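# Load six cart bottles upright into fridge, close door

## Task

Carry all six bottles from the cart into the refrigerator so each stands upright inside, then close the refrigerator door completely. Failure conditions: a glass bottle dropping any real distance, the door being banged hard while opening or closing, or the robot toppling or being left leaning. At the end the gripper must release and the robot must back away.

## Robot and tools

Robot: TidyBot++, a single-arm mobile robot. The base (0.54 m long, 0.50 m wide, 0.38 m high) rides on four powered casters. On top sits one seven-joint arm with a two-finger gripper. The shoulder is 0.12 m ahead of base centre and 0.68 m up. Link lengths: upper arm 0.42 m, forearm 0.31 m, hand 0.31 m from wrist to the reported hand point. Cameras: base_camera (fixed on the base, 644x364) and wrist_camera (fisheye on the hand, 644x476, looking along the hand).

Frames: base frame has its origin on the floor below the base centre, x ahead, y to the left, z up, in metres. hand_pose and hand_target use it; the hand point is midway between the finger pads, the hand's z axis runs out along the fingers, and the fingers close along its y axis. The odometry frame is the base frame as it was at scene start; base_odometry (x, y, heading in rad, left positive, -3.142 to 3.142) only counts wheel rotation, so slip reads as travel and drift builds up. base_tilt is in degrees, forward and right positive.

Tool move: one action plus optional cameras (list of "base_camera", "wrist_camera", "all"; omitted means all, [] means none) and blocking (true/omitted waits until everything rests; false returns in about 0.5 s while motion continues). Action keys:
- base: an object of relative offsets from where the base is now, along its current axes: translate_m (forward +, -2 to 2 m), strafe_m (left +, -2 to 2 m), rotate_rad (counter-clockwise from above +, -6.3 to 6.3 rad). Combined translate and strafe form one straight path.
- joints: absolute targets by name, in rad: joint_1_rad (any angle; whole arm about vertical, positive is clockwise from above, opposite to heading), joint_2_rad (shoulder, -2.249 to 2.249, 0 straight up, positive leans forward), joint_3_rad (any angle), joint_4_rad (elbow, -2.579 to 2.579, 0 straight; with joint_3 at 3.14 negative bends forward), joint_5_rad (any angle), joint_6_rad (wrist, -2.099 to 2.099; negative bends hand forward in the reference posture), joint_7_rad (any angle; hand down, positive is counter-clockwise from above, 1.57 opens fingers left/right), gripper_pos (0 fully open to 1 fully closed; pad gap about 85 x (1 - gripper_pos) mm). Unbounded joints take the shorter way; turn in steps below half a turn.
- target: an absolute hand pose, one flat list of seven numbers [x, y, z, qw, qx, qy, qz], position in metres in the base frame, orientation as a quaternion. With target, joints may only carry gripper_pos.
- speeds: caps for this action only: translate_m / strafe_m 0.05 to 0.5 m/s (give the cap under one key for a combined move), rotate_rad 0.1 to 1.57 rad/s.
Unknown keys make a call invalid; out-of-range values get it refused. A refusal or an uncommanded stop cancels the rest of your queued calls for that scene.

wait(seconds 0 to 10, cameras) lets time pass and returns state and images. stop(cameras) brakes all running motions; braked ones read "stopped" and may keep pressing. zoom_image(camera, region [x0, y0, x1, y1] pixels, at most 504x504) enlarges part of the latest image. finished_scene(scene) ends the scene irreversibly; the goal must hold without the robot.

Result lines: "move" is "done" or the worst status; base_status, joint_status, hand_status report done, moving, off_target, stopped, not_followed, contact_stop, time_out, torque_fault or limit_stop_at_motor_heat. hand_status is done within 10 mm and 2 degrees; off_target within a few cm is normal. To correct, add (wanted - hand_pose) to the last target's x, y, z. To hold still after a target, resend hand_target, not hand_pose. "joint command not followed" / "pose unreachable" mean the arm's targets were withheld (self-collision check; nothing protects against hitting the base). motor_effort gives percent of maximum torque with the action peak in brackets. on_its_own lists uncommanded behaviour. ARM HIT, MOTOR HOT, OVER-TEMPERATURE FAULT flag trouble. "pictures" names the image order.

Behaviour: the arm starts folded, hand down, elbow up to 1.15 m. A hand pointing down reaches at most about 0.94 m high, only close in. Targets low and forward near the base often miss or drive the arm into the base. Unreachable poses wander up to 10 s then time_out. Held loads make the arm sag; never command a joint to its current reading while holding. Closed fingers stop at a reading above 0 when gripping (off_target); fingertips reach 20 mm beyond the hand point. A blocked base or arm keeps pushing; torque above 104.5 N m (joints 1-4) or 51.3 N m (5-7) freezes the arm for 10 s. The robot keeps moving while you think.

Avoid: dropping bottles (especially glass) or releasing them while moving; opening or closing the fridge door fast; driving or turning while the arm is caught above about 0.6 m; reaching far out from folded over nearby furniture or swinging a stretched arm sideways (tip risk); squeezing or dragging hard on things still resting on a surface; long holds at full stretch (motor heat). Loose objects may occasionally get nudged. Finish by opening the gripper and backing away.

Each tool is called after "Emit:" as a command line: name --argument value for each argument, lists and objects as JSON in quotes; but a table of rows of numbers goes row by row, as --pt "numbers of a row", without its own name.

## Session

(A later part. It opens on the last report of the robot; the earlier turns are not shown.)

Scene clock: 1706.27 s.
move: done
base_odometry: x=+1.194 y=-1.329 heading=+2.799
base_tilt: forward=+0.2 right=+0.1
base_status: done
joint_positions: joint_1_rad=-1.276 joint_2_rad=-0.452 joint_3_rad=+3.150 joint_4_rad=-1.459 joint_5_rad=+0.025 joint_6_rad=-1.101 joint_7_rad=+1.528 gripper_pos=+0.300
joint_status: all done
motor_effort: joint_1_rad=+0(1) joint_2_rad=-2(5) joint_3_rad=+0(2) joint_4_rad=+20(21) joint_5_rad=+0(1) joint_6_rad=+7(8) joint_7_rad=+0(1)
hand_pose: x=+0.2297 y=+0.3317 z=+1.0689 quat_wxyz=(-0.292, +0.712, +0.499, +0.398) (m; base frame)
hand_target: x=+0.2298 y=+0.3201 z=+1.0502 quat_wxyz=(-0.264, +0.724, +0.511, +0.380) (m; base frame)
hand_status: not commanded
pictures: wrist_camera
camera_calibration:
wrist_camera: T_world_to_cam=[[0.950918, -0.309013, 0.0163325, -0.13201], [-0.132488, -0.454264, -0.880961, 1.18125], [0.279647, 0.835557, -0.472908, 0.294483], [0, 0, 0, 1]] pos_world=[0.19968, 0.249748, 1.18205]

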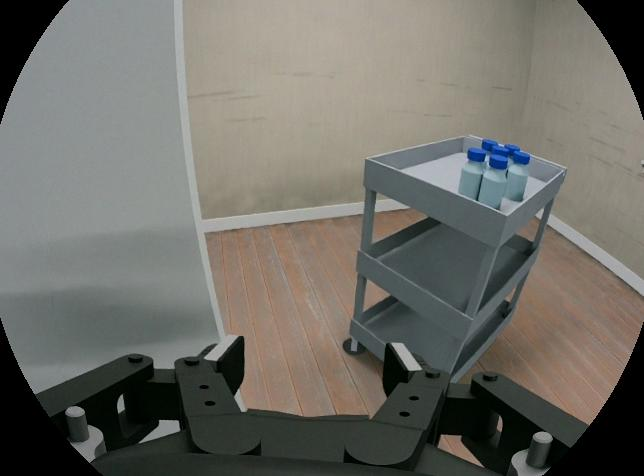

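Emit:
wait --seconds 0 --cameras '["wrist_camera"]'

Scene clock: 1709.83 s.
base_odometry: x=+1.194 y=-1.329 heading=+2.799
base_tilt: forward=+0.2 right=+0.2
base_status: done
joint_positions: joint_1_rad=-1.277 joint_2_rad=-0.452 joint_3_rad=+3.150 joint_4_rad=-1.459 joint_5_rad=+0.025 joint_6_rad=-1.101 joint_7_rad=+1.528 gripper_pos=+0.300
joint_status: all done
motor_effort: joint_1_rad=+0(1) joint_2_rad=-3(5) joint_3_rad=+0(2) joint_4_rad=+20(21) joint_5_rad=+0(1) joint_6_rad=+7(8) joint_7_rad=-1(1)
hand_pose: x=+0.2296 y=+0.3317 z=+1.0689 quat_wxyz=(-0.292, +0.712, +0.499, +0.398) (m; base frame)
hand_target: x=+0.2298 y=+0.3201 z=+1.0502 quat_wxyz=(-0.264, +0.724, +0.511, +0.380) (m; base frame)
hand_status: not commanded
pictures: wrist_camera
camera_calibration:
wrist_camera: T_world_to_cam=[[0.950963, -0.308873, 0.0163325, -0.132015], [-0.132421, -0.454283, -0.880961, 1.18124], [0.279525, 0.835598, -0.472908, 0.294497], [0, 0, 0, 1]] pos_world=[0.199643, 0.24976, 1.18205]

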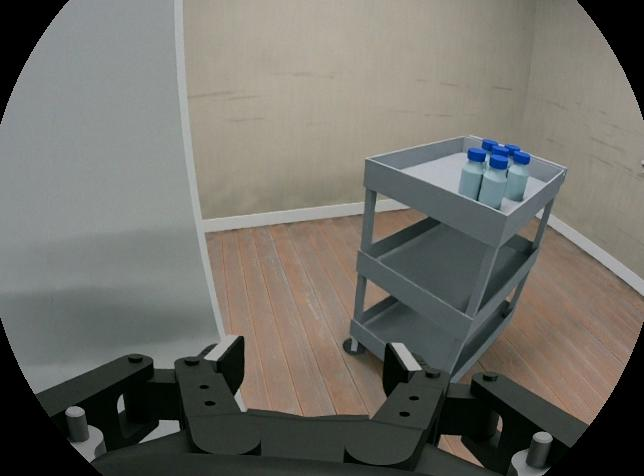

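Emit:
zoom_image --camera "wrist_camera" --region '[420, 110, 580, 230]'

Scaled by 3.150.

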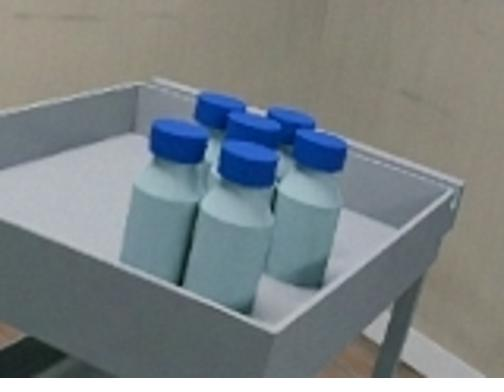

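Emit:
move --joints '{"joint_1_rad": -2.85}' --cameras '["wrist_camera"]'

Scene clock: 1828.77 s.
move: done
base_odometry: x=+1.194 y=-1.329 heading=+2.799
base_tilt: forward=+0.2 right=+0.1
base_status: not commanded
joint_positions: joint_1_rad=-2.826 joint_2_rad=-0.452 joint_3_rad=+3.150 joint_4_rad=-1.459 joint_5_rad=+0.025 joint_6_rad=-1.101 joint_7_rad=+1.528 gripper_pos=+0.300
joint_status: all done
motor_effort: joint_1_rad=+0(1) joint_2_rad=-3(3) joint_3_rad=+0(1) joint_4_rad=+20(20) joint_5_rad=+0(1) joint_6_rad=+7(8) joint_7_rad=-1(1)
hand_pose: x=-0.2103 y=+0.1176 z=+1.0689 quat_wxyz=(-0.487, +0.160, +0.855, +0.080) (m; base frame)
hand_target: x=-0.1988 y=+0.1175 z=+1.0502 quat_wxyz=(-0.455, +0.160, +0.872, +0.087) (m; base frame)
hand_status: not commanded
pictures: wrist_camera
camera_calibration:
wrist_camera: T_world_to_cam=[[0.328758, 0.944273, 0.0163325, -0.057973], [0.451405, -0.141923, -0.880961, 1.11176], [-0.829549, 0.296995, -0.472908, 0.426477], [0, 0, 0, 1]] pos_world=[-0.129013, 0.0858661, 1.18205]

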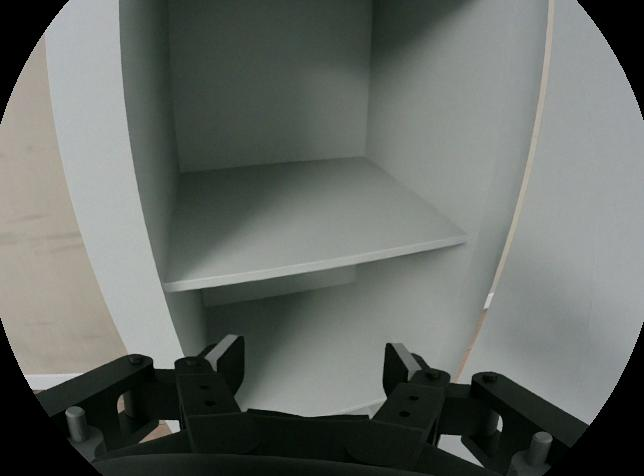

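Emit:
move --base '{"translate_m": 1.29, "strafe_m": 0.2, "rotate_rad": 1.941}' --speeds '{"translate_m": 0.4, "rotate_rad": 0.65}' --joints '{"joint_1_rad": 0.0, "gripper_pos": 0.14}' --cameras '["wrist_camera", "base_camera"]'

Scene clock: 1872.93 s.
move: done
base_odometry: x=-0.089 y=-1.084 heading=-1.543
base_tilt: forward=+0.2 right=+0.1
base_status: done
joint_positions: joint_1_rad=-0.024 joint_2_rad=-0.449 joint_3_rad=+3.151 joint_4_rad=-1.459 joint_5_rad=+0.025 joint_6_rad=-1.102 joint_7_rad=+1.528 gripper_pos=+0.140
joint_status: all done
motor_effort: joint_1_rad=+0(1) joint_2_rad=-2(6) joint_3_rad=+0(1) joint_4_rad=+20(21) joint_5_rad=+0(1) joint_6_rad=+7(8) joint_7_rad=+0(1)
hand_pose: x=+0.4695 y=-0.0019 z=+1.0680 quat_wxyz=(-0.004, +0.870, -0.014, +0.493) (m; base frame)
hand_target: x=+0.4571 y=-0.0212 z=+1.0502 quat_wxyz=(+0.020, +0.886, -0.032, +0.463) (m; base frame)
hand_status: not commanded
pictures: base_camera, wrist_camera
camera_calibration:
wrist_camera: T_world_to_cam=[[0.00300263, -0.999868, 0.0159715, -0.0189616], [-0.475377, -0.0154787, -0.879646, 1.2211], [0.879777, -0.00495122, -0.475361, 0.224923], [0, 0, 0, 1]] pos_world=[0.382655, 0.00105547, 1.18135]

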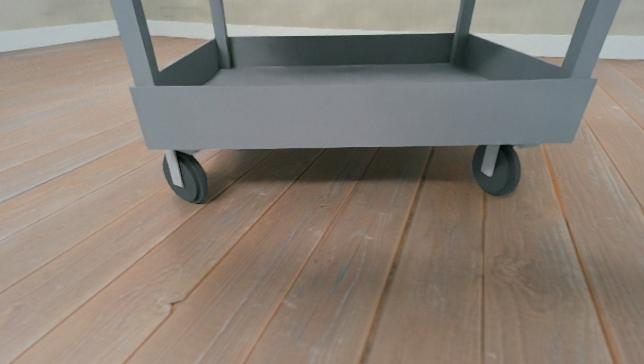

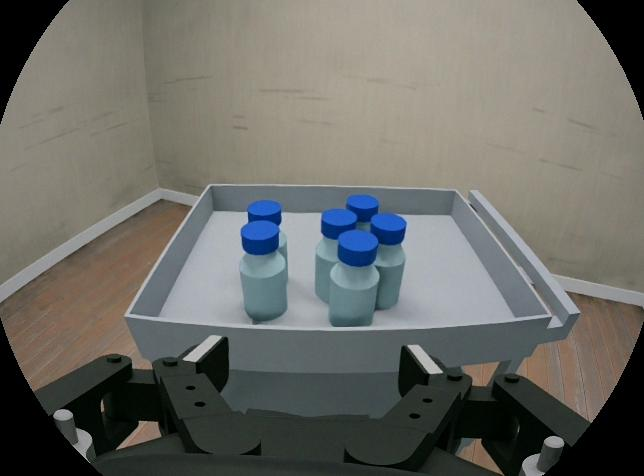

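Emit:
zoom_image --camera "wrist_camera" --region '[220, 180, 430, 340]'

Scaled by 2.400.

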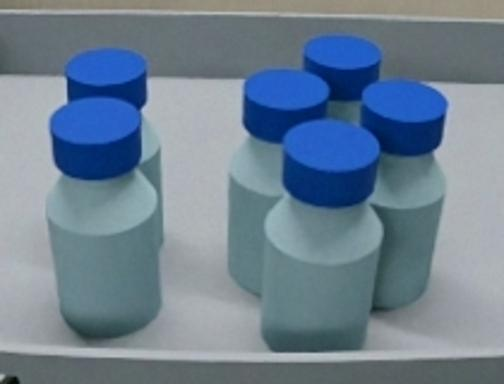

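Emit:
move --base '{"translate_m": 0.008, "strafe_m": 0.111, "rotate_rad": -0.21}' --joints '{"joint_1_rad": 0.022, "joint_2_rad": -0.03, "joint_4_rad": -1.106, "joint_6_rad": -0.93, "gripper_pos": 0.14}' --cameras '[]'

Emit:
move --joints '{"joint_2_rad": -0.135, "joint_4_rad": -1.8, "joint_6_rad": -0.35}' --cameras '["wrist_camera"]'

Scene clock: 2025.33 s.
move: done
base_odometry: x=+0.023 y=-1.089 heading=-1.754
base_tilt: forward=+0.2 right=+0.2
base_status: done
joint_positions: joint_1_rad=+0.000 joint_2_rad=-0.027 joint_3_rad=+3.152 joint_4_rad=-1.120 joint_5_rad=+0.025 joint_6_rad=-0.991 joint_7_rad=+1.528 gripper_pos=+0.140
joint_status: all done
motor_effort: joint_1_rad=+0(2) joint_2_rad=-18(22) joint_3_rad=+0(2) joint_4_rad=+21(22) joint_5_rad=+0(1) joint_6_rad=+8(9) joint_7_rad=-1(1)
hand_pose: x=+0.6581 y=-0.0104 z=+1.0942 quat_wxyz=(+0.004, +0.863, -0.022, +0.505) (m; base frame)
hand_target: x=+0.6645 y=-0.0316 z=+1.1209 quat_wxyz=(+0.025, +0.842, -0.034, +0.538) (m; base frame)
hand_status: not commanded
pictures: none
No camera images: "cameras" was empty.

Scene clock: 2027.57 s.
move: done
base_odometry: x=+0.023 y=-1.089 heading=-1.754
base_tilt: forward=+0.2 right=+0.1
base_status: not commanded
joint_positions: joint_1_rad=+0.000 joint_2_rad=-0.119 joint_3_rad=+3.152 joint_4_rad=-1.774 joint_5_rad=+0.025 joint_6_rad=-0.413 joint_7_rad=+1.528 gripper_pos=+0.140
joint_status: all done
motor_effort: joint_1_rad=+0(0) joint_2_rad=-17(19) joint_3_rad=+0(0) joint_4_rad=+23(24) joint_5_rad=+0(1) joint_6_rad=+7(8) joint_7_rad=+0(1)
hand_pose: x=+0.6560 y=-0.0071 z=+0.9249 quat_wxyz=(+0.001, +0.859, -0.015, +0.512) (m; base frame)
hand_target: x=+0.6561 y=-0.0222 z=+0.9356 quat_wxyz=(+0.018, +0.845, -0.017, +0.534) (m; base frame)
hand_status: not commanded
pictures: wrist_camera
camera_calibration:
wrist_camera: T_world_to_cam=[[-0.00612666, -0.999724, 0.0226667, -0.0227063], [-0.436631, -0.0177177, -0.899466, 1.17669], [0.89962, -0.0154077, -0.436402, -0.0563374], [0, 0, 0, 1]] pos_world=[0.564324, -0.00271974, 1.03433]

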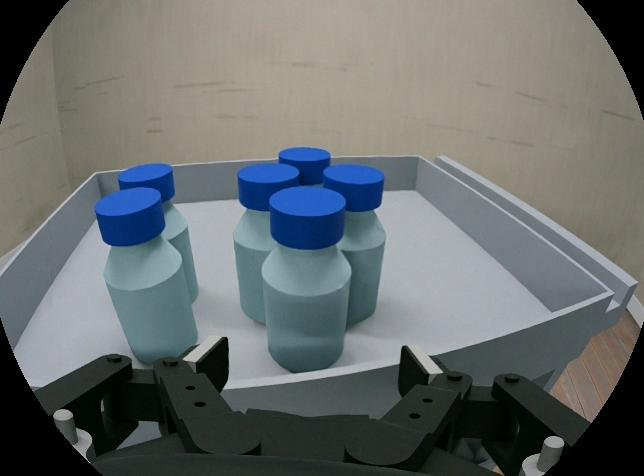

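Emit:
zoom_image --camera "wrist_camera" --region '[220, 140, 420, 290]'

Scaled by 2.520.

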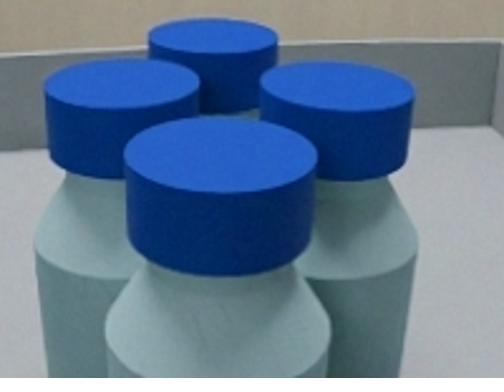

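Emit:
move --base '{"translate_m": 0.125}' --speeds '{"translate_m": 0.15}' --cameras '["wrist_camera"]'

Scene clock: 2052.60 s.
move: done
base_odometry: x=+0.000 y=-1.212 heading=-1.753
base_tilt: forward=+0.3 right=+0.1
base_status: done
joint_positions: joint_1_rad=+0.000 joint_2_rad=-0.129 joint_3_rad=+3.152 joint_4_rad=-1.775 joint_5_rad=+0.025 joint_6_rad=-0.409 joint_7_rad=+1.528 gripper_pos=+0.140
joint_status: not commanded
motor_effort: joint_1_rad=+0(1) joint_2_rad=-16(19) joint_3_rad=+0(1) joint_4_rad=+23(23) joint_5_rad=+0(0) joint_6_rad=+8(8) joint_7_rad=+0(1)
hand_pose: x=+0.6539 y=-0.0073 z=+0.9308 quat_wxyz=(+0.001, +0.856, -0.016, +0.517) (m; base frame)
hand_target: x=+0.6561 y=-0.0222 z=+0.9356 quat_wxyz=(+0.018, +0.845, -0.017, +0.534) (m; base frame)
hand_status: not commanded
pictures: wrist_camera
camera_calibration:
wrist_camera: T_world_to_cam=[[-0.00674011, -0.999722, 0.0225992, -0.0225873], [-0.424903, -0.0175948, -0.905068, 1.17861], [0.905214, -0.0157027, -0.424667, -0.0663986], [0, 0, 0, 1]] pos_world=[0.560747, -0.00288629, 1.03903]

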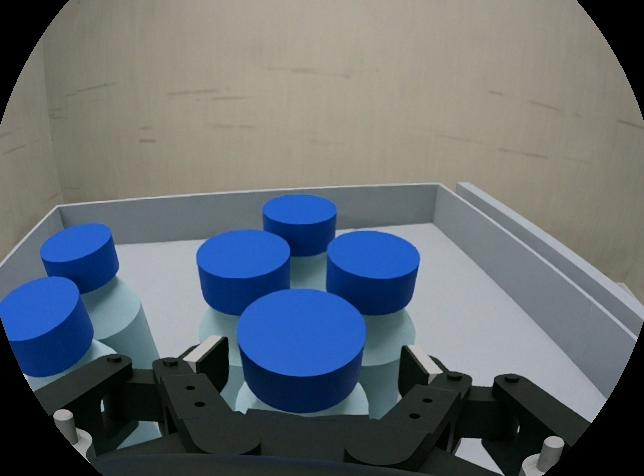

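Emit:
move --base '{"strafe_m": 0.005}' --speeds '{"strafe_m": 0.05}' --cameras '["wrist_camera"]'

Scene clock: 2057.73 s.
move: done
base_odometry: x=+0.005 y=-1.213 heading=-1.754
base_tilt: forward=+0.2 right=+0.1
base_status: done
joint_positions: joint_1_rad=+0.002 joint_2_rad=-0.129 joint_3_rad=+3.151 joint_4_rad=-1.775 joint_5_rad=+0.025 joint_6_rad=-0.409 joint_7_rad=+1.528 gripper_pos=+0.140
joint_status: not commanded
motor_effort: joint_1_rad=+1(2) joint_2_rad=-16(18) joint_3_rad=+1(2) joint_4_rad=+23(23) joint_5_rad=+0(0) joint_6_rad=+7(8) joint_7_rad=-1(1)
hand_pose: x=+0.6539 y=-0.0082 z=+0.9308 quat_wxyz=(+0.002, +0.856, -0.016, +0.517) (m; base frame)
hand_target: x=+0.6561 y=-0.0222 z=+0.9356 quat_wxyz=(+0.018, +0.845, -0.017, +0.534) (m; base frame)
hand_status: not commanded
pictures: wrist_camera
camera_calibration:
wrist_camera: T_world_to_cam=[[-0.00830152, -0.999709, 0.0226559, -0.0224402], [-0.424849, -0.016984, -0.905105, 1.17862], [0.905226, -0.0171391, -0.424584, -0.0664804], [0, 0, 0, 1]] pos_world=[0.560729, -0.00355539, 1.03906]

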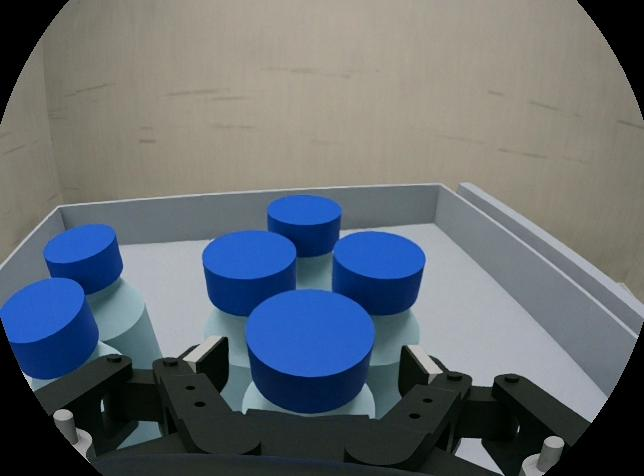

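Emit:
move --joints '{"gripper_pos": 0.6}' --cameras '["wrist_camera"]'

Scene clock: 2061.30 s.
move: off_target
base_odometry: x=+0.005 y=-1.213 heading=-1.754
base_tilt: forward=+0.2 right=+0.1
base_status: not commanded
joint_positions: joint_1_rad=+0.002 joint_2_rad=-0.130 joint_3_rad=+3.151 joint_4_rad=-1.776 joint_5_rad=+0.025 joint_6_rad=-0.406 joint_7_rad=+1.528 gripper_pos=+0.454
joint_status: gripper_pos off_target (ended at +0.454, target +0.600)
motor_effort: joint_1_rad=+0(2) joint_2_rad=-14(17) joint_3_rad=+1(2) joint_4_rad=+22(25) joint_5_rad=+0(1) joint_6_rad=+7(9) joint_7_rad=-1(1)
hand_pose: x=+0.6538 y=-0.0079 z=+0.9316 quat_wxyz=(+0.001, +0.855, -0.016, +0.518) (m; base frame)
hand_target: x=+0.6561 y=-0.0222 z=+0.9356 quat_wxyz=(+0.018, +0.845, -0.017, +0.534) (m; base frame)
hand_status: not commanded
pictures: wrist_camera
camera_calibration:
wrist_camera: T_world_to_cam=[[-0.00789704, -0.999711, 0.0227029, -0.02252], [-0.422535, -0.0172411, -0.906183, 1.17874], [0.906312, -0.0167489, -0.422277, -0.0689473], [0, 0, 0, 1]] pos_world=[0.560371, -0.00334543, 1.03955]

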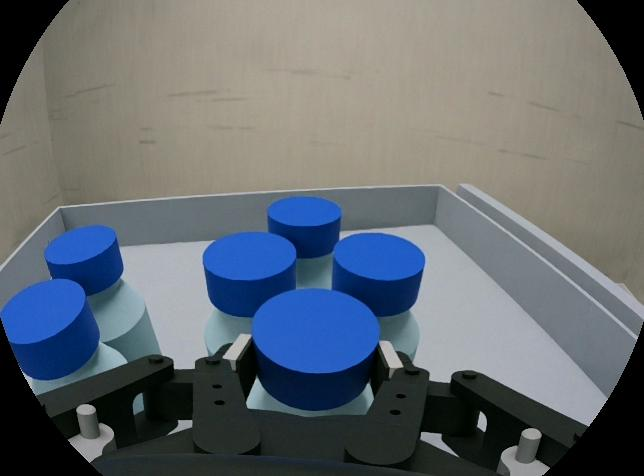

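Emit:
move --joints '{"joint_4_rad": -1.763, "joint_6_rad": -0.464}' --cameras '[]'

Emit:
move --joints '{"joint_4_rad": -1.4, "joint_6_rad": -0.83}' --cameras '["wrist_camera"]'

Scene clock: 2101.77 s.
move: done
base_odometry: x=+0.005 y=-1.213 heading=-1.754
base_tilt: forward=+0.2 right=+0.1
base_status: not commanded
joint_positions: joint_1_rad=+0.002 joint_2_rad=-0.130 joint_3_rad=+3.151 joint_4_rad=-1.760 joint_5_rad=+0.025 joint_6_rad=-0.441 joint_7_rad=+1.528 gripper_pos=+0.454
joint_status: all done
motor_effort: joint_1_rad=+0(2) joint_2_rad=-17(17) joint_3_rad=+0(1) joint_4_rad=+22(23) joint_5_rad=+0(1) joint_6_rad=+6(8) joint_7_rad=-1(1)
hand_pose: x=+0.6514 y=-0.0081 z=+0.9317 quat_wxyz=(+0.002, +0.860, -0.016, +0.511) (m; base frame)
hand_target: x=+0.6458 y=-0.0240 z=+0.9261 quat_wxyz=(+0.020, +0.865, -0.020, +0.501) (m; base frame)
hand_status: not commanded
pictures: none
No camera images: "cameras" was empty.

Scene clock: 2103.33 s.
move: done
base_odometry: x=+0.005 y=-1.213 heading=-1.754
base_tilt: forward=+0.2 right=+0.1
base_status: not commanded
joint_positions: joint_1_rad=+0.002 joint_2_rad=-0.111 joint_3_rad=+3.151 joint_4_rad=-1.434 joint_5_rad=+0.025 joint_6_rad=-0.779 joint_7_rad=+1.528 gripper_pos=+0.454
joint_status: all done
motor_effort: joint_1_rad=+0(1) joint_2_rad=-21(23) joint_3_rad=+0(1) joint_4_rad=+27(30) joint_5_rad=+0(1) joint_6_rad=+10(12) joint_7_rad=-1(2)
hand_pose: x=+0.6455 y=-0.0103 z=+1.0196 quat_wxyz=(+0.004, +0.868, -0.020, +0.497) (m; base frame)
hand_target: x=+0.6309 y=-0.0295 z=+1.0380 quat_wxyz=(+0.025, +0.865, -0.031, +0.500) (m; base frame)
hand_status: not commanded
pictures: wrist_camera
camera_calibration:
wrist_camera: T_world_to_cam=[[-0.0159722, -0.999628, 0.0221202, -0.0211331], [-0.467268, -0.0120962, -0.884033, 1.26132], [0.883972, -0.024456, -0.466901, 0.0355634], [0, 0, 0, 1]] pos_world=[0.557598, -0.00499839, 1.13212]

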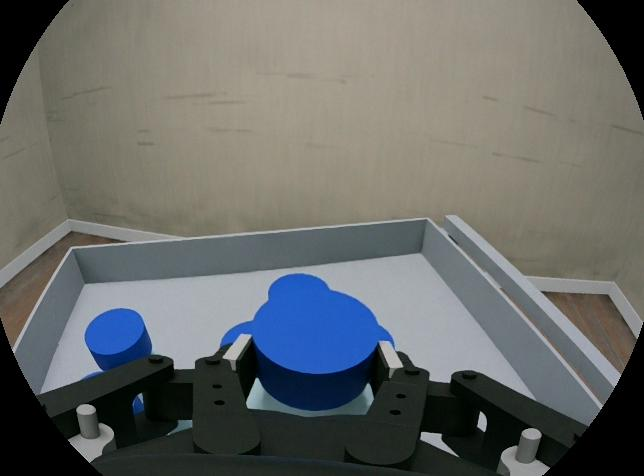

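Emit:
move --base '{"translate_m": -0.25}' --speeds '{"translate_m": 0.3}' --joints '{"joint_2_rad": -0.455, "joint_4_rad": -1.415, "joint_6_rad": -1.185}' --cameras '[]'

Emit:
move --base '{"translate_m": 0.26, "strafe_m": 0.5625, "rotate_rad": 1.411}' --speeds '{"translate_m": 0.45, "rotate_rad": 0.85}' --cameras '["base_camera", "wrist_camera"]'

Scene clock: 2111.63 s.
move: done
base_odometry: x=+0.050 y=-0.967 heading=-1.754
base_tilt: forward=+0.2 right=+0.1
base_status: done
joint_positions: joint_1_rad=+0.003 joint_2_rad=-0.448 joint_3_rad=+3.151 joint_4_rad=-1.434 joint_5_rad=+0.025 joint_6_rad=-1.136 joint_7_rad=+1.528 gripper_pos=+0.454
joint_status: all done
motor_effort: joint_1_rad=+0(1) joint_2_rad=-5(26) joint_3_rad=+0(1) joint_4_rad=+25(28) joint_5_rad=+0(1) joint_6_rad=+11(12) joint_7_rad=-1(1)
hand_pose: x=+0.4641 y=-0.0112 z=+1.0715 quat_wxyz=(+0.003, +0.873, -0.025, +0.488) (m; base frame)
hand_target: x=+0.4520 y=-0.0287 z=+1.0714 quat_wxyz=(+0.024, +0.877, -0.042, +0.478) (m; base frame)
hand_status: not commanded
pictures: none
No camera images: "cameras" was empty.

Scene clock: 2114.27 s.
move: done
base_odometry: x=+0.556 y=-1.325 heading=-0.343
base_tilt: forward=+0.2 right=+0.1
base_status: done
joint_positions: joint_1_rad=+0.006 joint_2_rad=-0.433 joint_3_rad=+3.154 joint_4_rad=-1.434 joint_5_rad=+0.025 joint_6_rad=-1.139 joint_7_rad=+1.528 gripper_pos=+0.454
joint_status: not commanded
motor_effort: joint_1_rad=+0(1) joint_2_rad=-7(10) joint_3_rad=+0(4) joint_4_rad=+24(26) joint_5_rad=+0(2) joint_6_rad=+11(11) joint_7_rad=-1(1)
hand_pose: x=+0.4692 y=-0.0136 z=+1.0657 quat_wxyz=(+0.004, +0.877, -0.028, +0.480) (m; base frame)
hand_target: x=+0.4520 y=-0.0287 z=+1.0714 quat_wxyz=(+0.024, +0.877, -0.042, +0.478) (m; base frame)
hand_status: not commanded
pictures: base_camera, wrist_camera
camera_calibration:
wrist_camera: T_world_to_cam=[[-0.0293694, -0.999457, 0.0149341, -0.0143728], [-0.500462, 0.00176996, -0.865757, 1.216], [0.86526, -0.0329007, -0.500242, 0.256976], [0, 0, 0, 1]] pos_world=[0.385787, -0.00806255, 1.18152]

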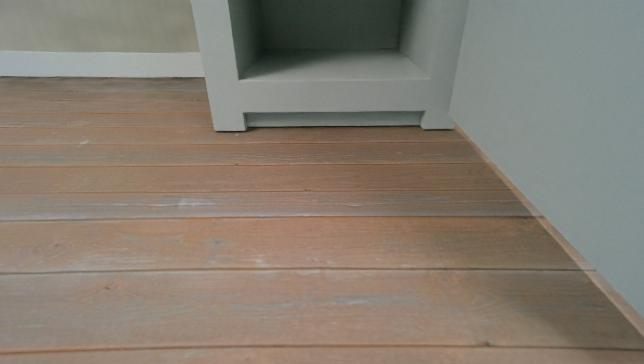

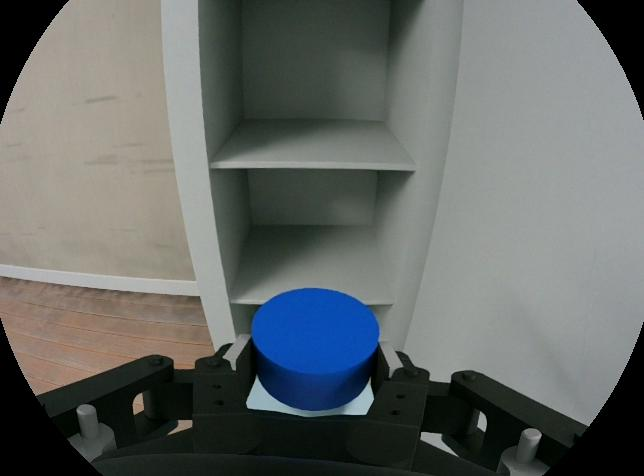

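Emit:
zoom_image --camera "base_camera" --region '[190, 90, 480, 160]'

Scaled by 1.738.

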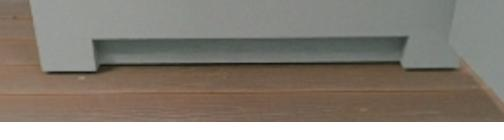

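Emit:
move --base '{"translate_m": 0.691, "strafe_m": 0.004, "rotate_rad": -0.022}' --speeds '{"translate_m": 0.35}' --joints '{"joint_2_rad": -0.072, "joint_4_rad": -1.084, "joint_6_rad": -0.89}' --cameras '["wrist_camera", "base_camera"]'

Scene clock: 2145.97 s.
move: done
base_odometry: x=+1.209 y=-1.553 heading=-0.364
base_tilt: forward=+0.2 right=+0.1
base_status: done
joint_positions: joint_1_rad=+0.007 joint_2_rad=-0.039 joint_3_rad=+3.153 joint_4_rad=-1.120 joint_5_rad=+0.025 joint_6_rad=-0.970 joint_7_rad=+1.528 gripper_pos=+0.454
joint_status: all done
motor_effort: joint_1_rad=+0(1) joint_2_rad=-22(26) joint_3_rad=+0(3) joint_4_rad=+26(28) joint_5_rad=+0(1) joint_6_rad=+11(13) joint_7_rad=-1(1)
hand_pose: x=+0.6560 y=-0.0153 z=+1.1062 quat_wxyz=(+0.006, +0.855, -0.026, +0.519) (m; base frame)
hand_target: x=+0.6488 y=-0.0308 z=+1.1673 quat_wxyz=(+0.025, +0.813, -0.033, +0.581) (m; base frame)
hand_status: not commanded
pictures: base_camera, wrist_camera
camera_calibration:
wrist_camera: T_world_to_cam=[[-0.0291256, -0.999362, 0.0206821, -0.0176532], [-0.422349, -0.00644941, -0.906411, 1.33808], [0.905965, -0.0351348, -0.421891, 0.00214398], [0, 0, 0, 1]] pos_world=[0.562678, -0.00893684, 1.21412]

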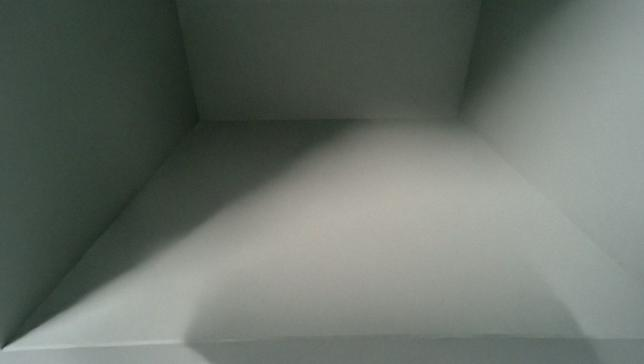

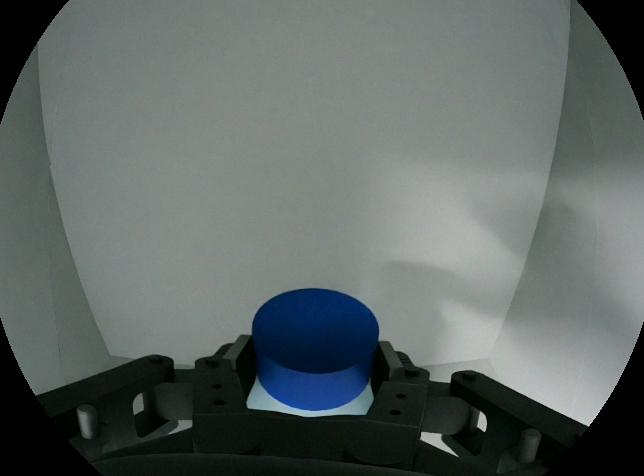

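Emit:
move --joints '{"joint_2_rad": -0.13, "joint_4_rad": -1.31, "joint_6_rad": -0.75}' --cameras '[]'

Emit:
move --joints '{"joint_4_rad": -1.335, "joint_6_rad": -0.725}' --cameras '[]'

Emit:
move --joints '{"joint_4_rad": -1.36, "joint_6_rad": -0.71}' --cameras '["wrist_camera"]'

Scene clock: 2161.27 s.
move: off_target
base_odometry: x=+1.209 y=-1.553 heading=-0.364
base_tilt: forward=+0.2 right=+0.1
base_status: not commanded
joint_positions: joint_1_rad=+0.007 joint_2_rad=-0.090 joint_3_rad=+3.153 joint_4_rad=-1.313 joint_5_rad=+0.025 joint_6_rad=-0.835 joint_7_rad=+1.528 gripper_pos=+0.454
joint_status: joint_2_rad off_target (ended at -0.090, target -0.130); the others done
motor_effort: joint_1_rad=+0(0) joint_2_rad=-21(23) joint_3_rad=+0(0) joint_4_rad=+27(28) joint_5_rad=+0(1) joint_6_rad=+11(12) joint_7_rad=-1(1)
hand_pose: x=+0.6518 y=-0.0147 z=+1.0618 quat_wxyz=(+0.006, +0.857, -0.024, +0.515) (m; base frame)
hand_target: x=+0.6458 y=-0.0289 z=+1.1097 quat_wxyz=(+0.024, +0.821, -0.029, +0.569) (m; base frame)
hand_status: not commanded
pictures: none
No camera images: "cameras" was empty.

Scene clock: 2161.90 s.
move: done
base_odometry: x=+1.209 y=-1.553 heading=-0.364
base_tilt: forward=+0.2 right=+0.1
base_status: not commanded
joint_positions: joint_1_rad=+0.007 joint_2_rad=-0.092 joint_3_rad=+3.153 joint_4_rad=-1.338 joint_5_rad=+0.025 joint_6_rad=-0.807 joint_7_rad=+1.528 gripper_pos=+0.454
joint_status: all done
motor_effort: joint_1_rad=+0(0) joint_2_rad=-21(22) joint_3_rad=+0(0) joint_4_rad=+27(28) joint_5_rad=+0(1) joint_6_rad=+11(12) joint_7_rad=-1(1)
hand_pose: x=+0.6541 y=-0.0146 z=+1.0571 quat_wxyz=(+0.006, +0.855, -0.024, +0.518) (m; base frame)
hand_target: x=+0.6488 y=-0.0286 z=+1.1024 quat_wxyz=(+0.024, +0.821, -0.028, +0.569) (m; base frame)
hand_status: not commanded
pictures: none
No camera images: "cameras" was empty.

Scene clock: 2162.50 s.
move: done
base_odometry: x=+1.209 y=-1.553 heading=-0.364
base_tilt: forward=+0.2 right=+0.1
base_status: not commanded
joint_positions: joint_1_rad=+0.007 joint_2_rad=-0.095 joint_3_rad=+3.153 joint_4_rad=-1.357 joint_5_rad=+0.025 joint_6_rad=-0.787 joint_7_rad=+1.528 gripper_pos=+0.454
joint_status: all done
motor_effort: joint_1_rad=+0(0) joint_2_rad=-21(21) joint_3_rad=+0(1) joint_4_rad=+27(27) joint_5_rad=+0(1) joint_6_rad=+11(11) joint_7_rad=-1(1)
hand_pose: x=+0.6550 y=-0.0145 z=+1.0530 quat_wxyz=(+0.005, +0.854, -0.023, +0.520) (m; base frame)
hand_target: x=+0.6504 y=-0.0284 z=+1.0921 quat_wxyz=(+0.024, +0.824, -0.027, +0.565) (m; base frame)
hand_status: not commanded
pictures: wrist_camera
camera_calibration:
wrist_camera: T_world_to_cam=[[-0.0248997, -0.999452, 0.0218044, -0.0197926], [-0.420038, -0.0093329, -0.907458, 1.289], [0.907165, -0.0317541, -0.419576, -0.0225527], [0, 0, 0, 1]] pos_world=[0.561396, -0.00846776, 1.16068]

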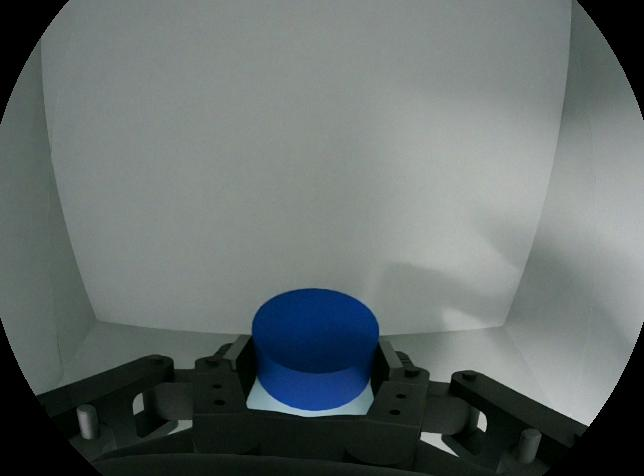

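Emit:
move --joints '{"joint_4_rad": -1.38, "joint_6_rad": -0.7}' --cameras '[]'

Emit:
move --joints '{"joint_4_rad": -1.4, "joint_6_rad": -0.69}' --cameras '[]'

Scene clock: 2182.13 s.
move: done
base_odometry: x=+1.209 y=-1.553 heading=-0.364
base_tilt: forward=+0.2 right=+0.1
base_status: not commanded
joint_positions: joint_1_rad=+0.007 joint_2_rad=-0.101 joint_3_rad=+3.153 joint_4_rad=-1.370 joint_5_rad=+0.025 joint_6_rad=-0.771 joint_7_rad=+1.528 gripper_pos=+0.454
joint_status: all done
motor_effort: joint_1_rad=+0(0) joint_2_rad=-19(21) joint_3_rad=+0(1) joint_4_rad=+25(27) joint_5_rad=+0(1) joint_6_rad=+10(12) joint_7_rad=-1(1)
hand_pose: x=+0.6544 y=-0.0144 z=+1.0528 quat_wxyz=(+0.005, +0.852, -0.023, +0.523) (m; base frame)
hand_target: x=+0.6513 y=-0.0283 z=+1.0833 quat_wxyz=(+0.024, +0.827, -0.027, +0.561) (m; base frame)
hand_status: not commanded
pictures: none
No camera images: "cameras" was empty.

Scene clock: 2182.70 s.
move: done
base_odometry: x=+1.209 y=-1.553 heading=-0.364
base_tilt: forward=+0.2 right=+0.1
base_status: not commanded
joint_positions: joint_1_rad=+0.007 joint_2_rad=-0.107 joint_3_rad=+3.153 joint_4_rad=-1.384 joint_5_rad=+0.025 joint_6_rad=-0.755 joint_7_rad=+1.528 gripper_pos=+0.454
joint_status: all done
motor_effort: joint_1_rad=+0(1) joint_2_rad=-18(19) joint_3_rad=-1(1) joint_4_rad=+25(26) joint_5_rad=+0(1) joint_6_rad=+9(11) joint_7_rad=-1(1)
hand_pose: x=+0.6538 y=-0.0144 z=+1.0526 quat_wxyz=(+0.005, +0.850, -0.023, +0.527) (m; base frame)
hand_target: x=+0.6521 y=-0.0281 z=+1.0744 quat_wxyz=(+0.024, +0.830, -0.027, +0.557) (m; base frame)
hand_status: not commanded
pictures: none
No camera images: "cameras" was empty.

Emit:
move --joints '{"gripper_pos": 0.1}' --cameras '["wrist_camera"]'

Scene clock: 2186.97 s.
move: done
base_odometry: x=+1.209 y=-1.553 heading=-0.364
base_tilt: forward=+0.2 right=+0.1
base_status: not commanded
joint_positions: joint_1_rad=+0.007 joint_2_rad=-0.118 joint_3_rad=+3.153 joint_4_rad=-1.384 joint_5_rad=+0.025 joint_6_rad=-0.745 joint_7_rad=+1.528 gripper_pos=+0.100
joint_status: all done
motor_effort: joint_1_rad=+0(1) joint_2_rad=-15(19) joint_3_rad=+0(1) joint_4_rad=+22(25) joint_5_rad=+0(1) joint_6_rad=+7(9) joint_7_rad=-1(1)
hand_pose: x=+0.6509 y=-0.0143 z=+1.0613 quat_wxyz=(+0.005, +0.844, -0.023, +0.536) (m; base frame)
hand_target: x=+0.6521 y=-0.0281 z=+1.0744 quat_wxyz=(+0.024, +0.830, -0.027, +0.557) (m; base frame)
hand_status: not commanded
pictures: wrist_camera
camera_calibration:
wrist_camera: T_world_to_cam=[[-0.0247355, -0.99946, 0.0216146, -0.0197654], [-0.385144, -0.0104248, -0.922798, 1.28842], [0.922525, -0.0311506, -0.384678, -0.0623053], [0, 0, 0, 1]] pos_world=[0.553217, -0.00826395, 1.16541]

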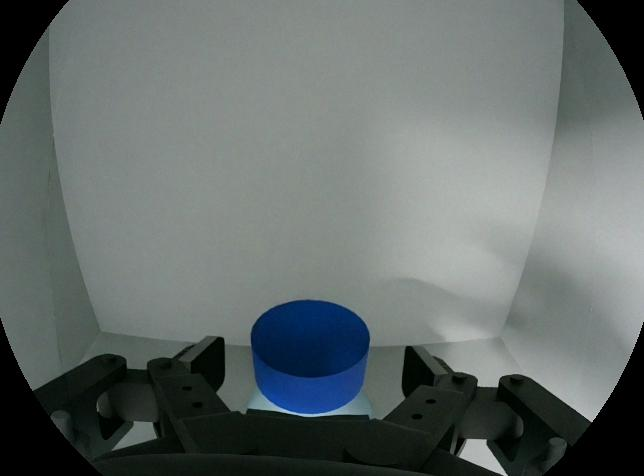

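Emit:
move --base '{"translate_m": -0.09}' --speeds '{"translate_m": 0.25}' --joints '{"joint_2_rad": -0.03, "joint_4_rad": -1.106, "joint_6_rad": -1.05}' --cameras '["wrist_camera"]'

Scene clock: 2226.80 s.
move: done
base_odometry: x=+1.124 y=-1.521 heading=-0.365
base_tilt: forward=+0.2 right=+0.2
base_status: done
joint_positions: joint_1_rad=+0.007 joint_2_rad=-0.036 joint_3_rad=+3.153 joint_4_rad=-1.115 joint_5_rad=+0.025 joint_6_rad=-0.977 joint_7_rad=+1.528 gripper_pos=+0.100
joint_status: all done
motor_effort: joint_1_rad=+0(1) joint_2_rad=-18(20) joint_3_rad=+0(2) joint_4_rad=+21(24) joint_5_rad=+0(0) joint_6_rad=+7(9) joint_7_rad=-1(1)
hand_pose: x=+0.6563 y=-0.0152 z=+1.1060 quat_wxyz=(+0.006, +0.856, -0.026, +0.517) (m; base frame)
hand_target: x=+0.6467 y=-0.0323 z=+1.0880 quat_wxyz=(+0.026, +0.873, -0.037, +0.486) (m; base frame)
hand_status: not commanded
pictures: wrist_camera
camera_calibration:
wrist_camera: T_world_to_cam=[[-0.0291044, -0.999362, 0.0206875, -0.0176303], [-0.425552, -0.00633894, -0.904912, 1.33848], [0.904466, -0.0351405, -0.425096, 0.00638405], [0, 0, 0, 1]] pos_world=[0.563307, -0.00891013, 1.21429]

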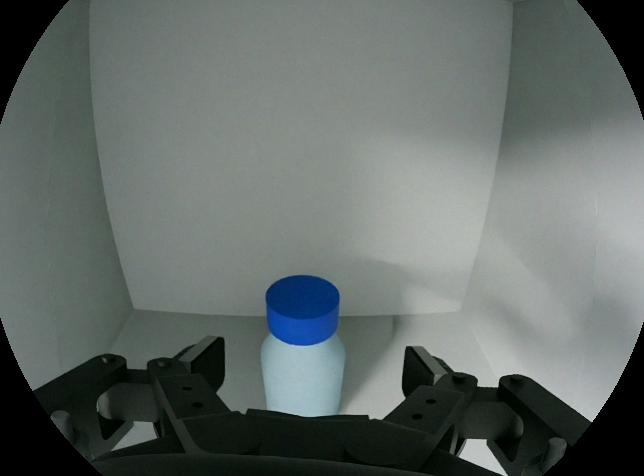

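Emit:
move --base '{"translate_m": -0.66}' --speeds '{"translate_m": 0.5}' --joints '{"joint_1_rad": 0.022, "joint_2_rad": -0.45, "joint_4_rad": -1.43, "joint_6_rad": -1.2, "gripper_pos": 0.14}' --cameras '["base_camera"]'

Emit:
move --base '{"translate_m": -0.549, "strafe_m": -0.007, "rotate_rad": -1.178}' --speeds '{"translate_m": 0.5, "rotate_rad": 0.9}' --cameras '["wrist_camera", "base_camera"]'

Scene clock: 2259.00 s.
move: done
base_odometry: x=+0.507 y=-1.286 heading=-0.365
base_tilt: forward=+0.2 right=+0.2
base_status: done
joint_positions: joint_1_rad=+0.007 joint_2_rad=-0.454 joint_3_rad=+3.153 joint_4_rad=-1.404 joint_5_rad=+0.025 joint_6_rad=-1.130 joint_7_rad=+1.528 gripper_pos=+0.140
joint_status: all done
motor_effort: joint_1_rad=+0(1) joint_2_rad=-2(22) joint_3_rad=+0(1) joint_4_rad=+19(22) joint_5_rad=+0(1) joint_6_rad=+8(9) joint_7_rad=-1(1)
hand_pose: x=+0.4619 y=-0.0137 z=+1.0910 quat_wxyz=(+0.004, +0.862, -0.028, +0.506) (m; base frame)
hand_target: x=+0.4514 y=-0.0287 z=+1.0581 quat_wxyz=(+0.025, +0.885, -0.042, +0.463) (m; base frame)
hand_status: not commanded
pictures: base_camera

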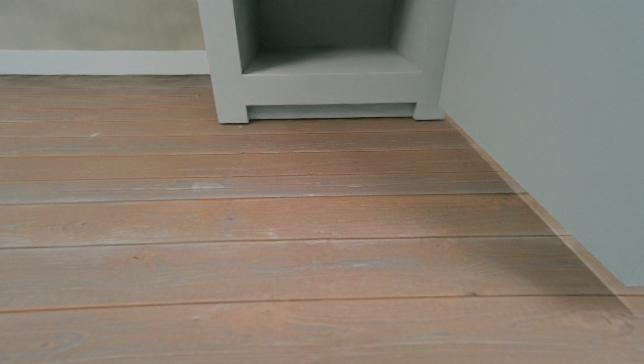

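Scene clock: 2261.43 s.
move: done
base_odometry: x=-0.008 y=-1.096 heading=-1.543
base_tilt: forward=+0.2 right=+0.2
base_status: done
joint_positions: joint_1_rad=+0.007 joint_2_rad=-0.448 joint_3_rad=+3.152 joint_4_rad=-1.407 joint_5_rad=+0.025 joint_6_rad=-1.130 joint_7_rad=+1.528 gripper_pos=+0.140
joint_status: not commanded
motor_effort: joint_1_rad=+0(1) joint_2_rad=-3(6) joint_3_rad=+0(2) joint_4_rad=+19(20) joint_5_rad=+0(1) joint_6_rad=+7(8) joint_7_rad=-1(1)
hand_pose: x=+0.4645 y=-0.0134 z=+1.0873 quat_wxyz=(+0.004, +0.864, -0.028, +0.502) (m; base frame)
hand_target: x=+0.4514 y=-0.0287 z=+1.0581 quat_wxyz=(+0.025, +0.885, -0.042, +0.463) (m; base frame)
hand_status: not commanded
pictures: base_camera, wrist_camera
camera_calibration:
wrist_camera: T_world_to_cam=[[-0.0300082, -0.999439, 0.0148896, -0.0142622], [-0.456483, 0.00045076, -0.889732, 1.23792], [0.889226, -0.0334961, -0.456241, 0.212929], [0, 0, 0, 1]] pos_world=[0.375321, -0.00767989, 1.19878]

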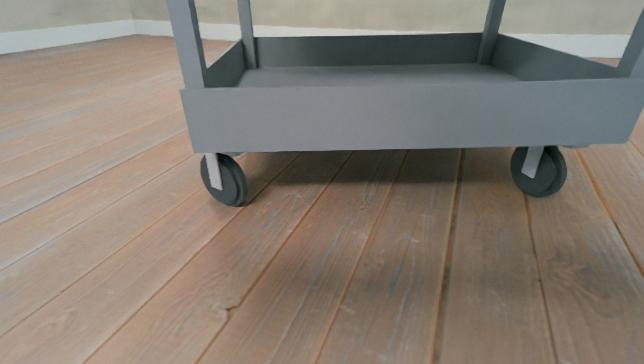

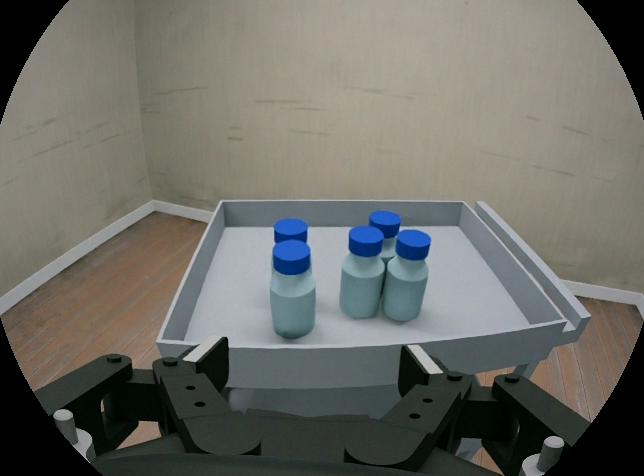

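Emit:
move --joints '{"joint_2_rad": -0.03, "joint_4_rad": -1.106, "joint_6_rad": -0.93}' --cameras '[]'

Emit:
move --joints '{"joint_2_rad": -0.135, "joint_4_rad": -1.8, "joint_6_rad": -0.35}' --cameras '["wrist_camera"]'

Scene clock: 2269.67 s.
move: done
base_odometry: x=-0.008 y=-1.096 heading=-1.543
base_tilt: forward=+0.2 right=+0.1
base_status: not commanded
joint_positions: joint_1_rad=+0.007 joint_2_rad=-0.026 joint_3_rad=+3.152 joint_4_rad=-1.120 joint_5_rad=+0.025 joint_6_rad=-0.991 joint_7_rad=+1.528 gripper_pos=+0.140
joint_status: all done
motor_effort: joint_1_rad=+0(0) joint_2_rad=-18(21) joint_3_rad=+0(0) joint_4_rad=+21(22) joint_5_rad=+0(1) joint_6_rad=+7(9) joint_7_rad=-1(1)
hand_pose: x=+0.6581 y=-0.0149 z=+1.0939 quat_wxyz=(+0.006, +0.863, -0.026, +0.504) (m; base frame)
hand_target: x=+0.6645 y=-0.0316 z=+1.1209 quat_wxyz=(+0.025, +0.842, -0.034, +0.538) (m; base frame)
hand_status: not commanded
pictures: none
No camera images: "cameras" was empty.

Scene clock: 2271.90 s.
move: done
base_odometry: x=-0.008 y=-1.096 heading=-1.543
base_tilt: forward=+0.2 right=+0.1
base_status: not commanded
joint_positions: joint_1_rad=+0.007 joint_2_rad=-0.119 joint_3_rad=+3.152 joint_4_rad=-1.774 joint_5_rad=+0.025 joint_6_rad=-0.413 joint_7_rad=+1.528 gripper_pos=+0.140
joint_status: all done
motor_effort: joint_1_rad=+0(0) joint_2_rad=-17(19) joint_3_rad=+0(0) joint_4_rad=+23(24) joint_5_rad=+0(1) joint_6_rad=+7(9) joint_7_rad=-1(1)
hand_pose: x=+0.6560 y=-0.0116 z=+0.9249 quat_wxyz=(+0.003, +0.859, -0.019, +0.512) (m; base frame)
hand_target: x=+0.6561 y=-0.0222 z=+0.9356 quat_wxyz=(+0.018, +0.845, -0.017, +0.534) (m; base frame)
hand_status: not commanded
pictures: wrist_camera
camera_calibration:
wrist_camera: T_world_to_cam=[[-0.0144261, -0.999638, 0.0227112, -0.0217992], [-0.436764, -0.0141323, -0.899465, 1.17671], [0.89946, -0.0228952, -0.436402, -0.0563248], [0, 0, 0, 1]] pos_world=[0.564293, -0.00645124, 1.03433]

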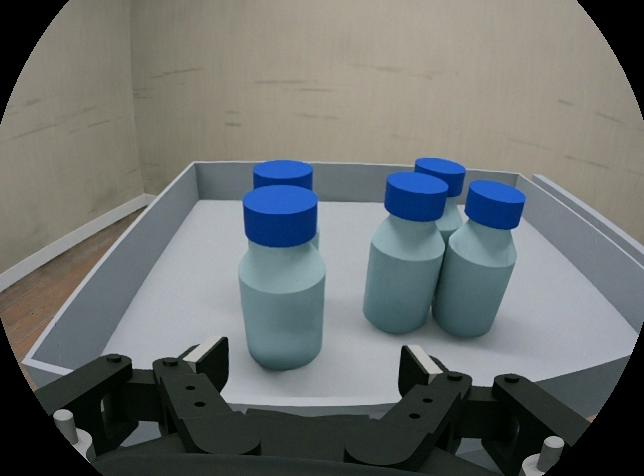

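Emit:
zoom_image --camera "wrist_camera" --region '[220, 150, 540, 260]'

Scaled by 1.575.

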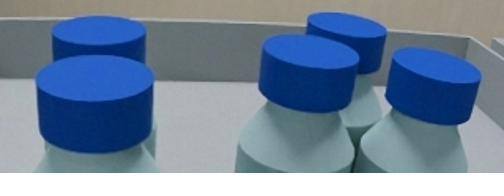

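Emit:
move --base '{"translate_m": 0.1275, "strafe_m": 0.0235}' --speeds '{"translate_m": 0.15}' --cameras '["wrist_camera"]'

Scene clock: 2300.00 s.
move: done
base_odometry: x=+0.019 y=-1.223 heading=-1.543
base_tilt: forward=+0.2 right=+0.1
base_status: done
joint_positions: joint_1_rad=+0.007 joint_2_rad=-0.129 joint_3_rad=+3.152 joint_4_rad=-1.775 joint_5_rad=+0.025 joint_6_rad=-0.409 joint_7_rad=+1.528 gripper_pos=+0.140
joint_status: not commanded
motor_effort: joint_1_rad=+0(1) joint_2_rad=-16(19) joint_3_rad=+0(1) joint_4_rad=+23(23) joint_5_rad=+0(0) joint_6_rad=+8(8) joint_7_rad=+0(1)
hand_pose: x=+0.6538 y=-0.0116 z=+0.9306 quat_wxyz=(+0.003, +0.856, -0.019, +0.517) (m; base frame)
hand_target: x=+0.6561 y=-0.0222 z=+0.9356 quat_wxyz=(+0.018, +0.845, -0.017, +0.534) (m; base frame)
hand_status: not commanded
pictures: wrist_camera
camera_calibration:
wrist_camera: T_world_to_cam=[[-0.0146226, -0.999637, 0.022639, -0.0217265], [-0.42538, -0.0142711, -0.904902, 1.17856], [0.904897, -0.0228622, -0.425017, -0.0660721], [0, 0, 0, 1]] pos_world=[0.560808, -0.00640973, 1.03889]

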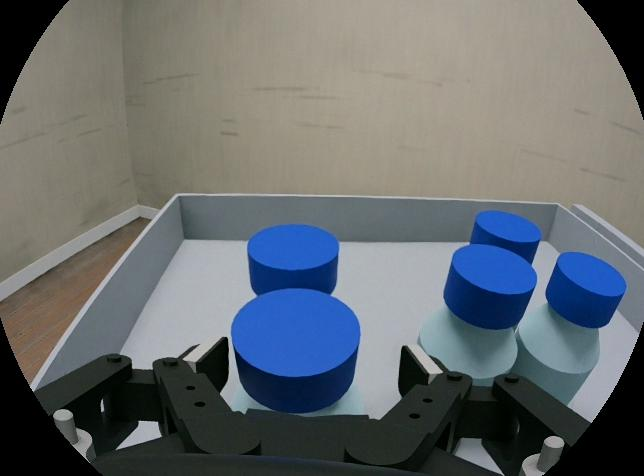

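Emit:
move --base '{"strafe_m": 0.007}' --speeds '{"strafe_m": 0.05}' --cameras '["wrist_camera"]'

Scene clock: 2319.63 s.
move: done
base_odometry: x=+0.026 y=-1.223 heading=-1.544
base_tilt: forward=+0.2 right=+0.2
base_status: done
joint_positions: joint_1_rad=+0.007 joint_2_rad=-0.129 joint_3_rad=+3.151 joint_4_rad=-1.775 joint_5_rad=+0.025 joint_6_rad=-0.409 joint_7_rad=+1.528 gripper_pos=+0.140
joint_status: not commanded
motor_effort: joint_1_rad=+0(1) joint_2_rad=-15(18) joint_3_rad=+0(2) joint_4_rad=+22(23) joint_5_rad=+0(0) joint_6_rad=+8(8) joint_7_rad=-1(1)
hand_pose: x=+0.6538 y=-0.0110 z=+0.9306 quat_wxyz=(+0.003, +0.856, -0.018, +0.517) (m; base frame)
hand_target: x=+0.6561 y=-0.0222 z=+0.9356 quat_wxyz=(+0.018, +0.845, -0.017, +0.534) (m; base frame)
hand_status: not commanded
pictures: wrist_camera
camera_calibration:
wrist_camera: T_world_to_cam=[[-0.0136339, -0.999647, 0.0227977, -0.0219523], [-0.425311, -0.0148367, -0.904925, 1.17855], [0.904944, -0.0220338, -0.424959, -0.0661228], [0, 0, 0, 1]] pos_world=[0.56079, -0.00591562, 1.0389]

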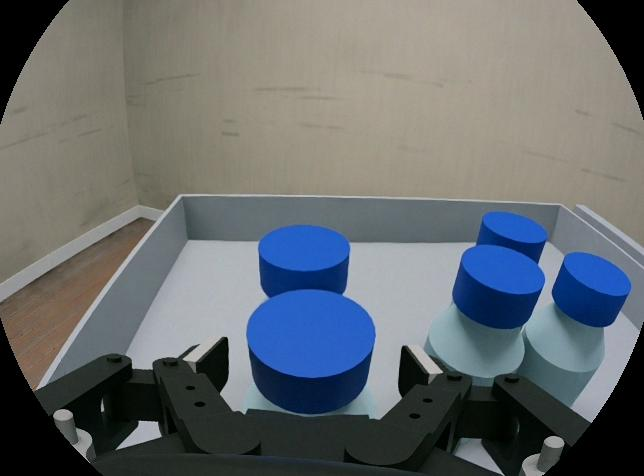

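Emit:
move --joints '{"gripper_pos": 0.6}' --cameras '[]'

Emit:
move --joints '{"joint_4_rad": -1.763, "joint_6_rad": -0.464}' --cameras '[]'

Emit:
move --joints '{"joint_4_rad": -1.4, "joint_6_rad": -0.83}' --cameras '["wrist_camera"]'

Scene clock: 2325.37 s.
move: off_target
base_odometry: x=+0.026 y=-1.223 heading=-1.544
base_tilt: forward=+0.2 right=+0.1
base_status: not commanded
joint_positions: joint_1_rad=+0.007 joint_2_rad=-0.130 joint_3_rad=+3.151 joint_4_rad=-1.776 joint_5_rad=+0.025 joint_6_rad=-0.407 joint_7_rad=+1.528 gripper_pos=+0.451
joint_status: gripper_pos off_target (ended at +0.451, target +0.600)
motor_effort: joint_1_rad=+0(1) joint_2_rad=-16(16) joint_3_rad=+0(2) joint_4_rad=+22(24) joint_5_rad=+0(1) joint_6_rad=+7(8) joint_7_rad=-1(1)
hand_pose: x=+0.6538 y=-0.0110 z=+0.9313 quat_wxyz=(+0.003, +0.855, -0.018, +0.518) (m; base frame)
hand_target: x=+0.6561 y=-0.0222 z=+0.9356 quat_wxyz=(+0.018, +0.845, -0.017, +0.534) (m; base frame)
hand_status: not commanded
pictures: none
No camera images: "cameras" was empty.

Scene clock: 2326.03 s.
move: done
base_odometry: x=+0.026 y=-1.223 heading=-1.544
base_tilt: forward=+0.2 right=+0.1
base_status: not commanded
joint_positions: joint_1_rad=+0.007 joint_2_rad=-0.130 joint_3_rad=+3.151 joint_4_rad=-1.760 joint_5_rad=+0.025 joint_6_rad=-0.441 joint_7_rad=+1.528 gripper_pos=+0.451
joint_status: all done
motor_effort: joint_1_rad=+1(2) joint_2_rad=-16(17) joint_3_rad=+1(1) joint_4_rad=+22(23) joint_5_rad=+0(1) joint_6_rad=+7(8) joint_7_rad=-1(1)
hand_pose: x=+0.6515 y=-0.0112 z=+0.9314 quat_wxyz=(+0.003, +0.860, -0.019, +0.510) (m; base frame)
hand_target: x=+0.6458 y=-0.0240 z=+0.9261 quat_wxyz=(+0.020, +0.865, -0.020, +0.501) (m; base frame)
hand_status: not commanded
pictures: none
No camera images: "cameras" was empty.

Scene clock: 2327.57 s.
move: done
base_odometry: x=+0.026 y=-1.223 heading=-1.544
base_tilt: forward=+0.2 right=+0.1
base_status: not commanded
joint_positions: joint_1_rad=+0.007 joint_2_rad=-0.116 joint_3_rad=+3.151 joint_4_rad=-1.431 joint_5_rad=+0.025 joint_6_rad=-0.775 joint_7_rad=+1.528 gripper_pos=+0.451
joint_status: all done
motor_effort: joint_1_rad=+0(1) joint_2_rad=-20(22) joint_3_rad=+0(0) joint_4_rad=+27(29) joint_5_rad=+0(1) joint_6_rad=+10(12) joint_7_rad=+0(1)
hand_pose: x=+0.6448 y=-0.0132 z=+1.0247 quat_wxyz=(+0.005, +0.865, -0.023, +0.502) (m; base frame)
hand_target: x=+0.6309 y=-0.0295 z=+1.0380 quat_wxyz=(+0.025, +0.865, -0.031, +0.500) (m; base frame)
hand_status: not commanded
pictures: wrist_camera
camera_calibration:
wrist_camera: T_world_to_cam=[[-0.0218024, -0.999517, 0.0221498, -0.0205106], [-0.457335, -0.00973019, -0.889241, 1.2644], [0.889027, -0.0295175, -0.456902, 0.0248853], [0, 0, 0, 1]] pos_world=[0.555682, -0.00746334, 1.13618]

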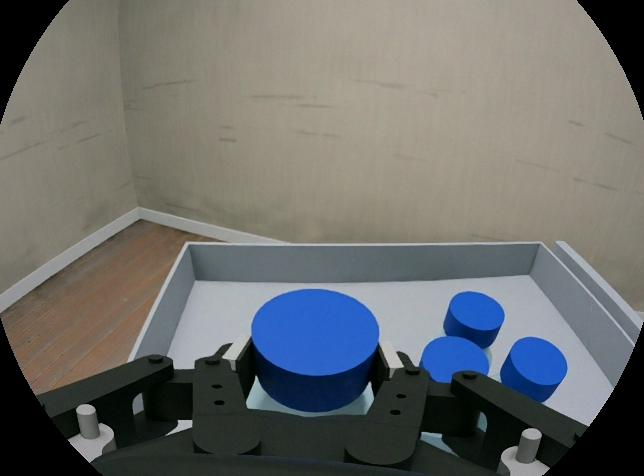

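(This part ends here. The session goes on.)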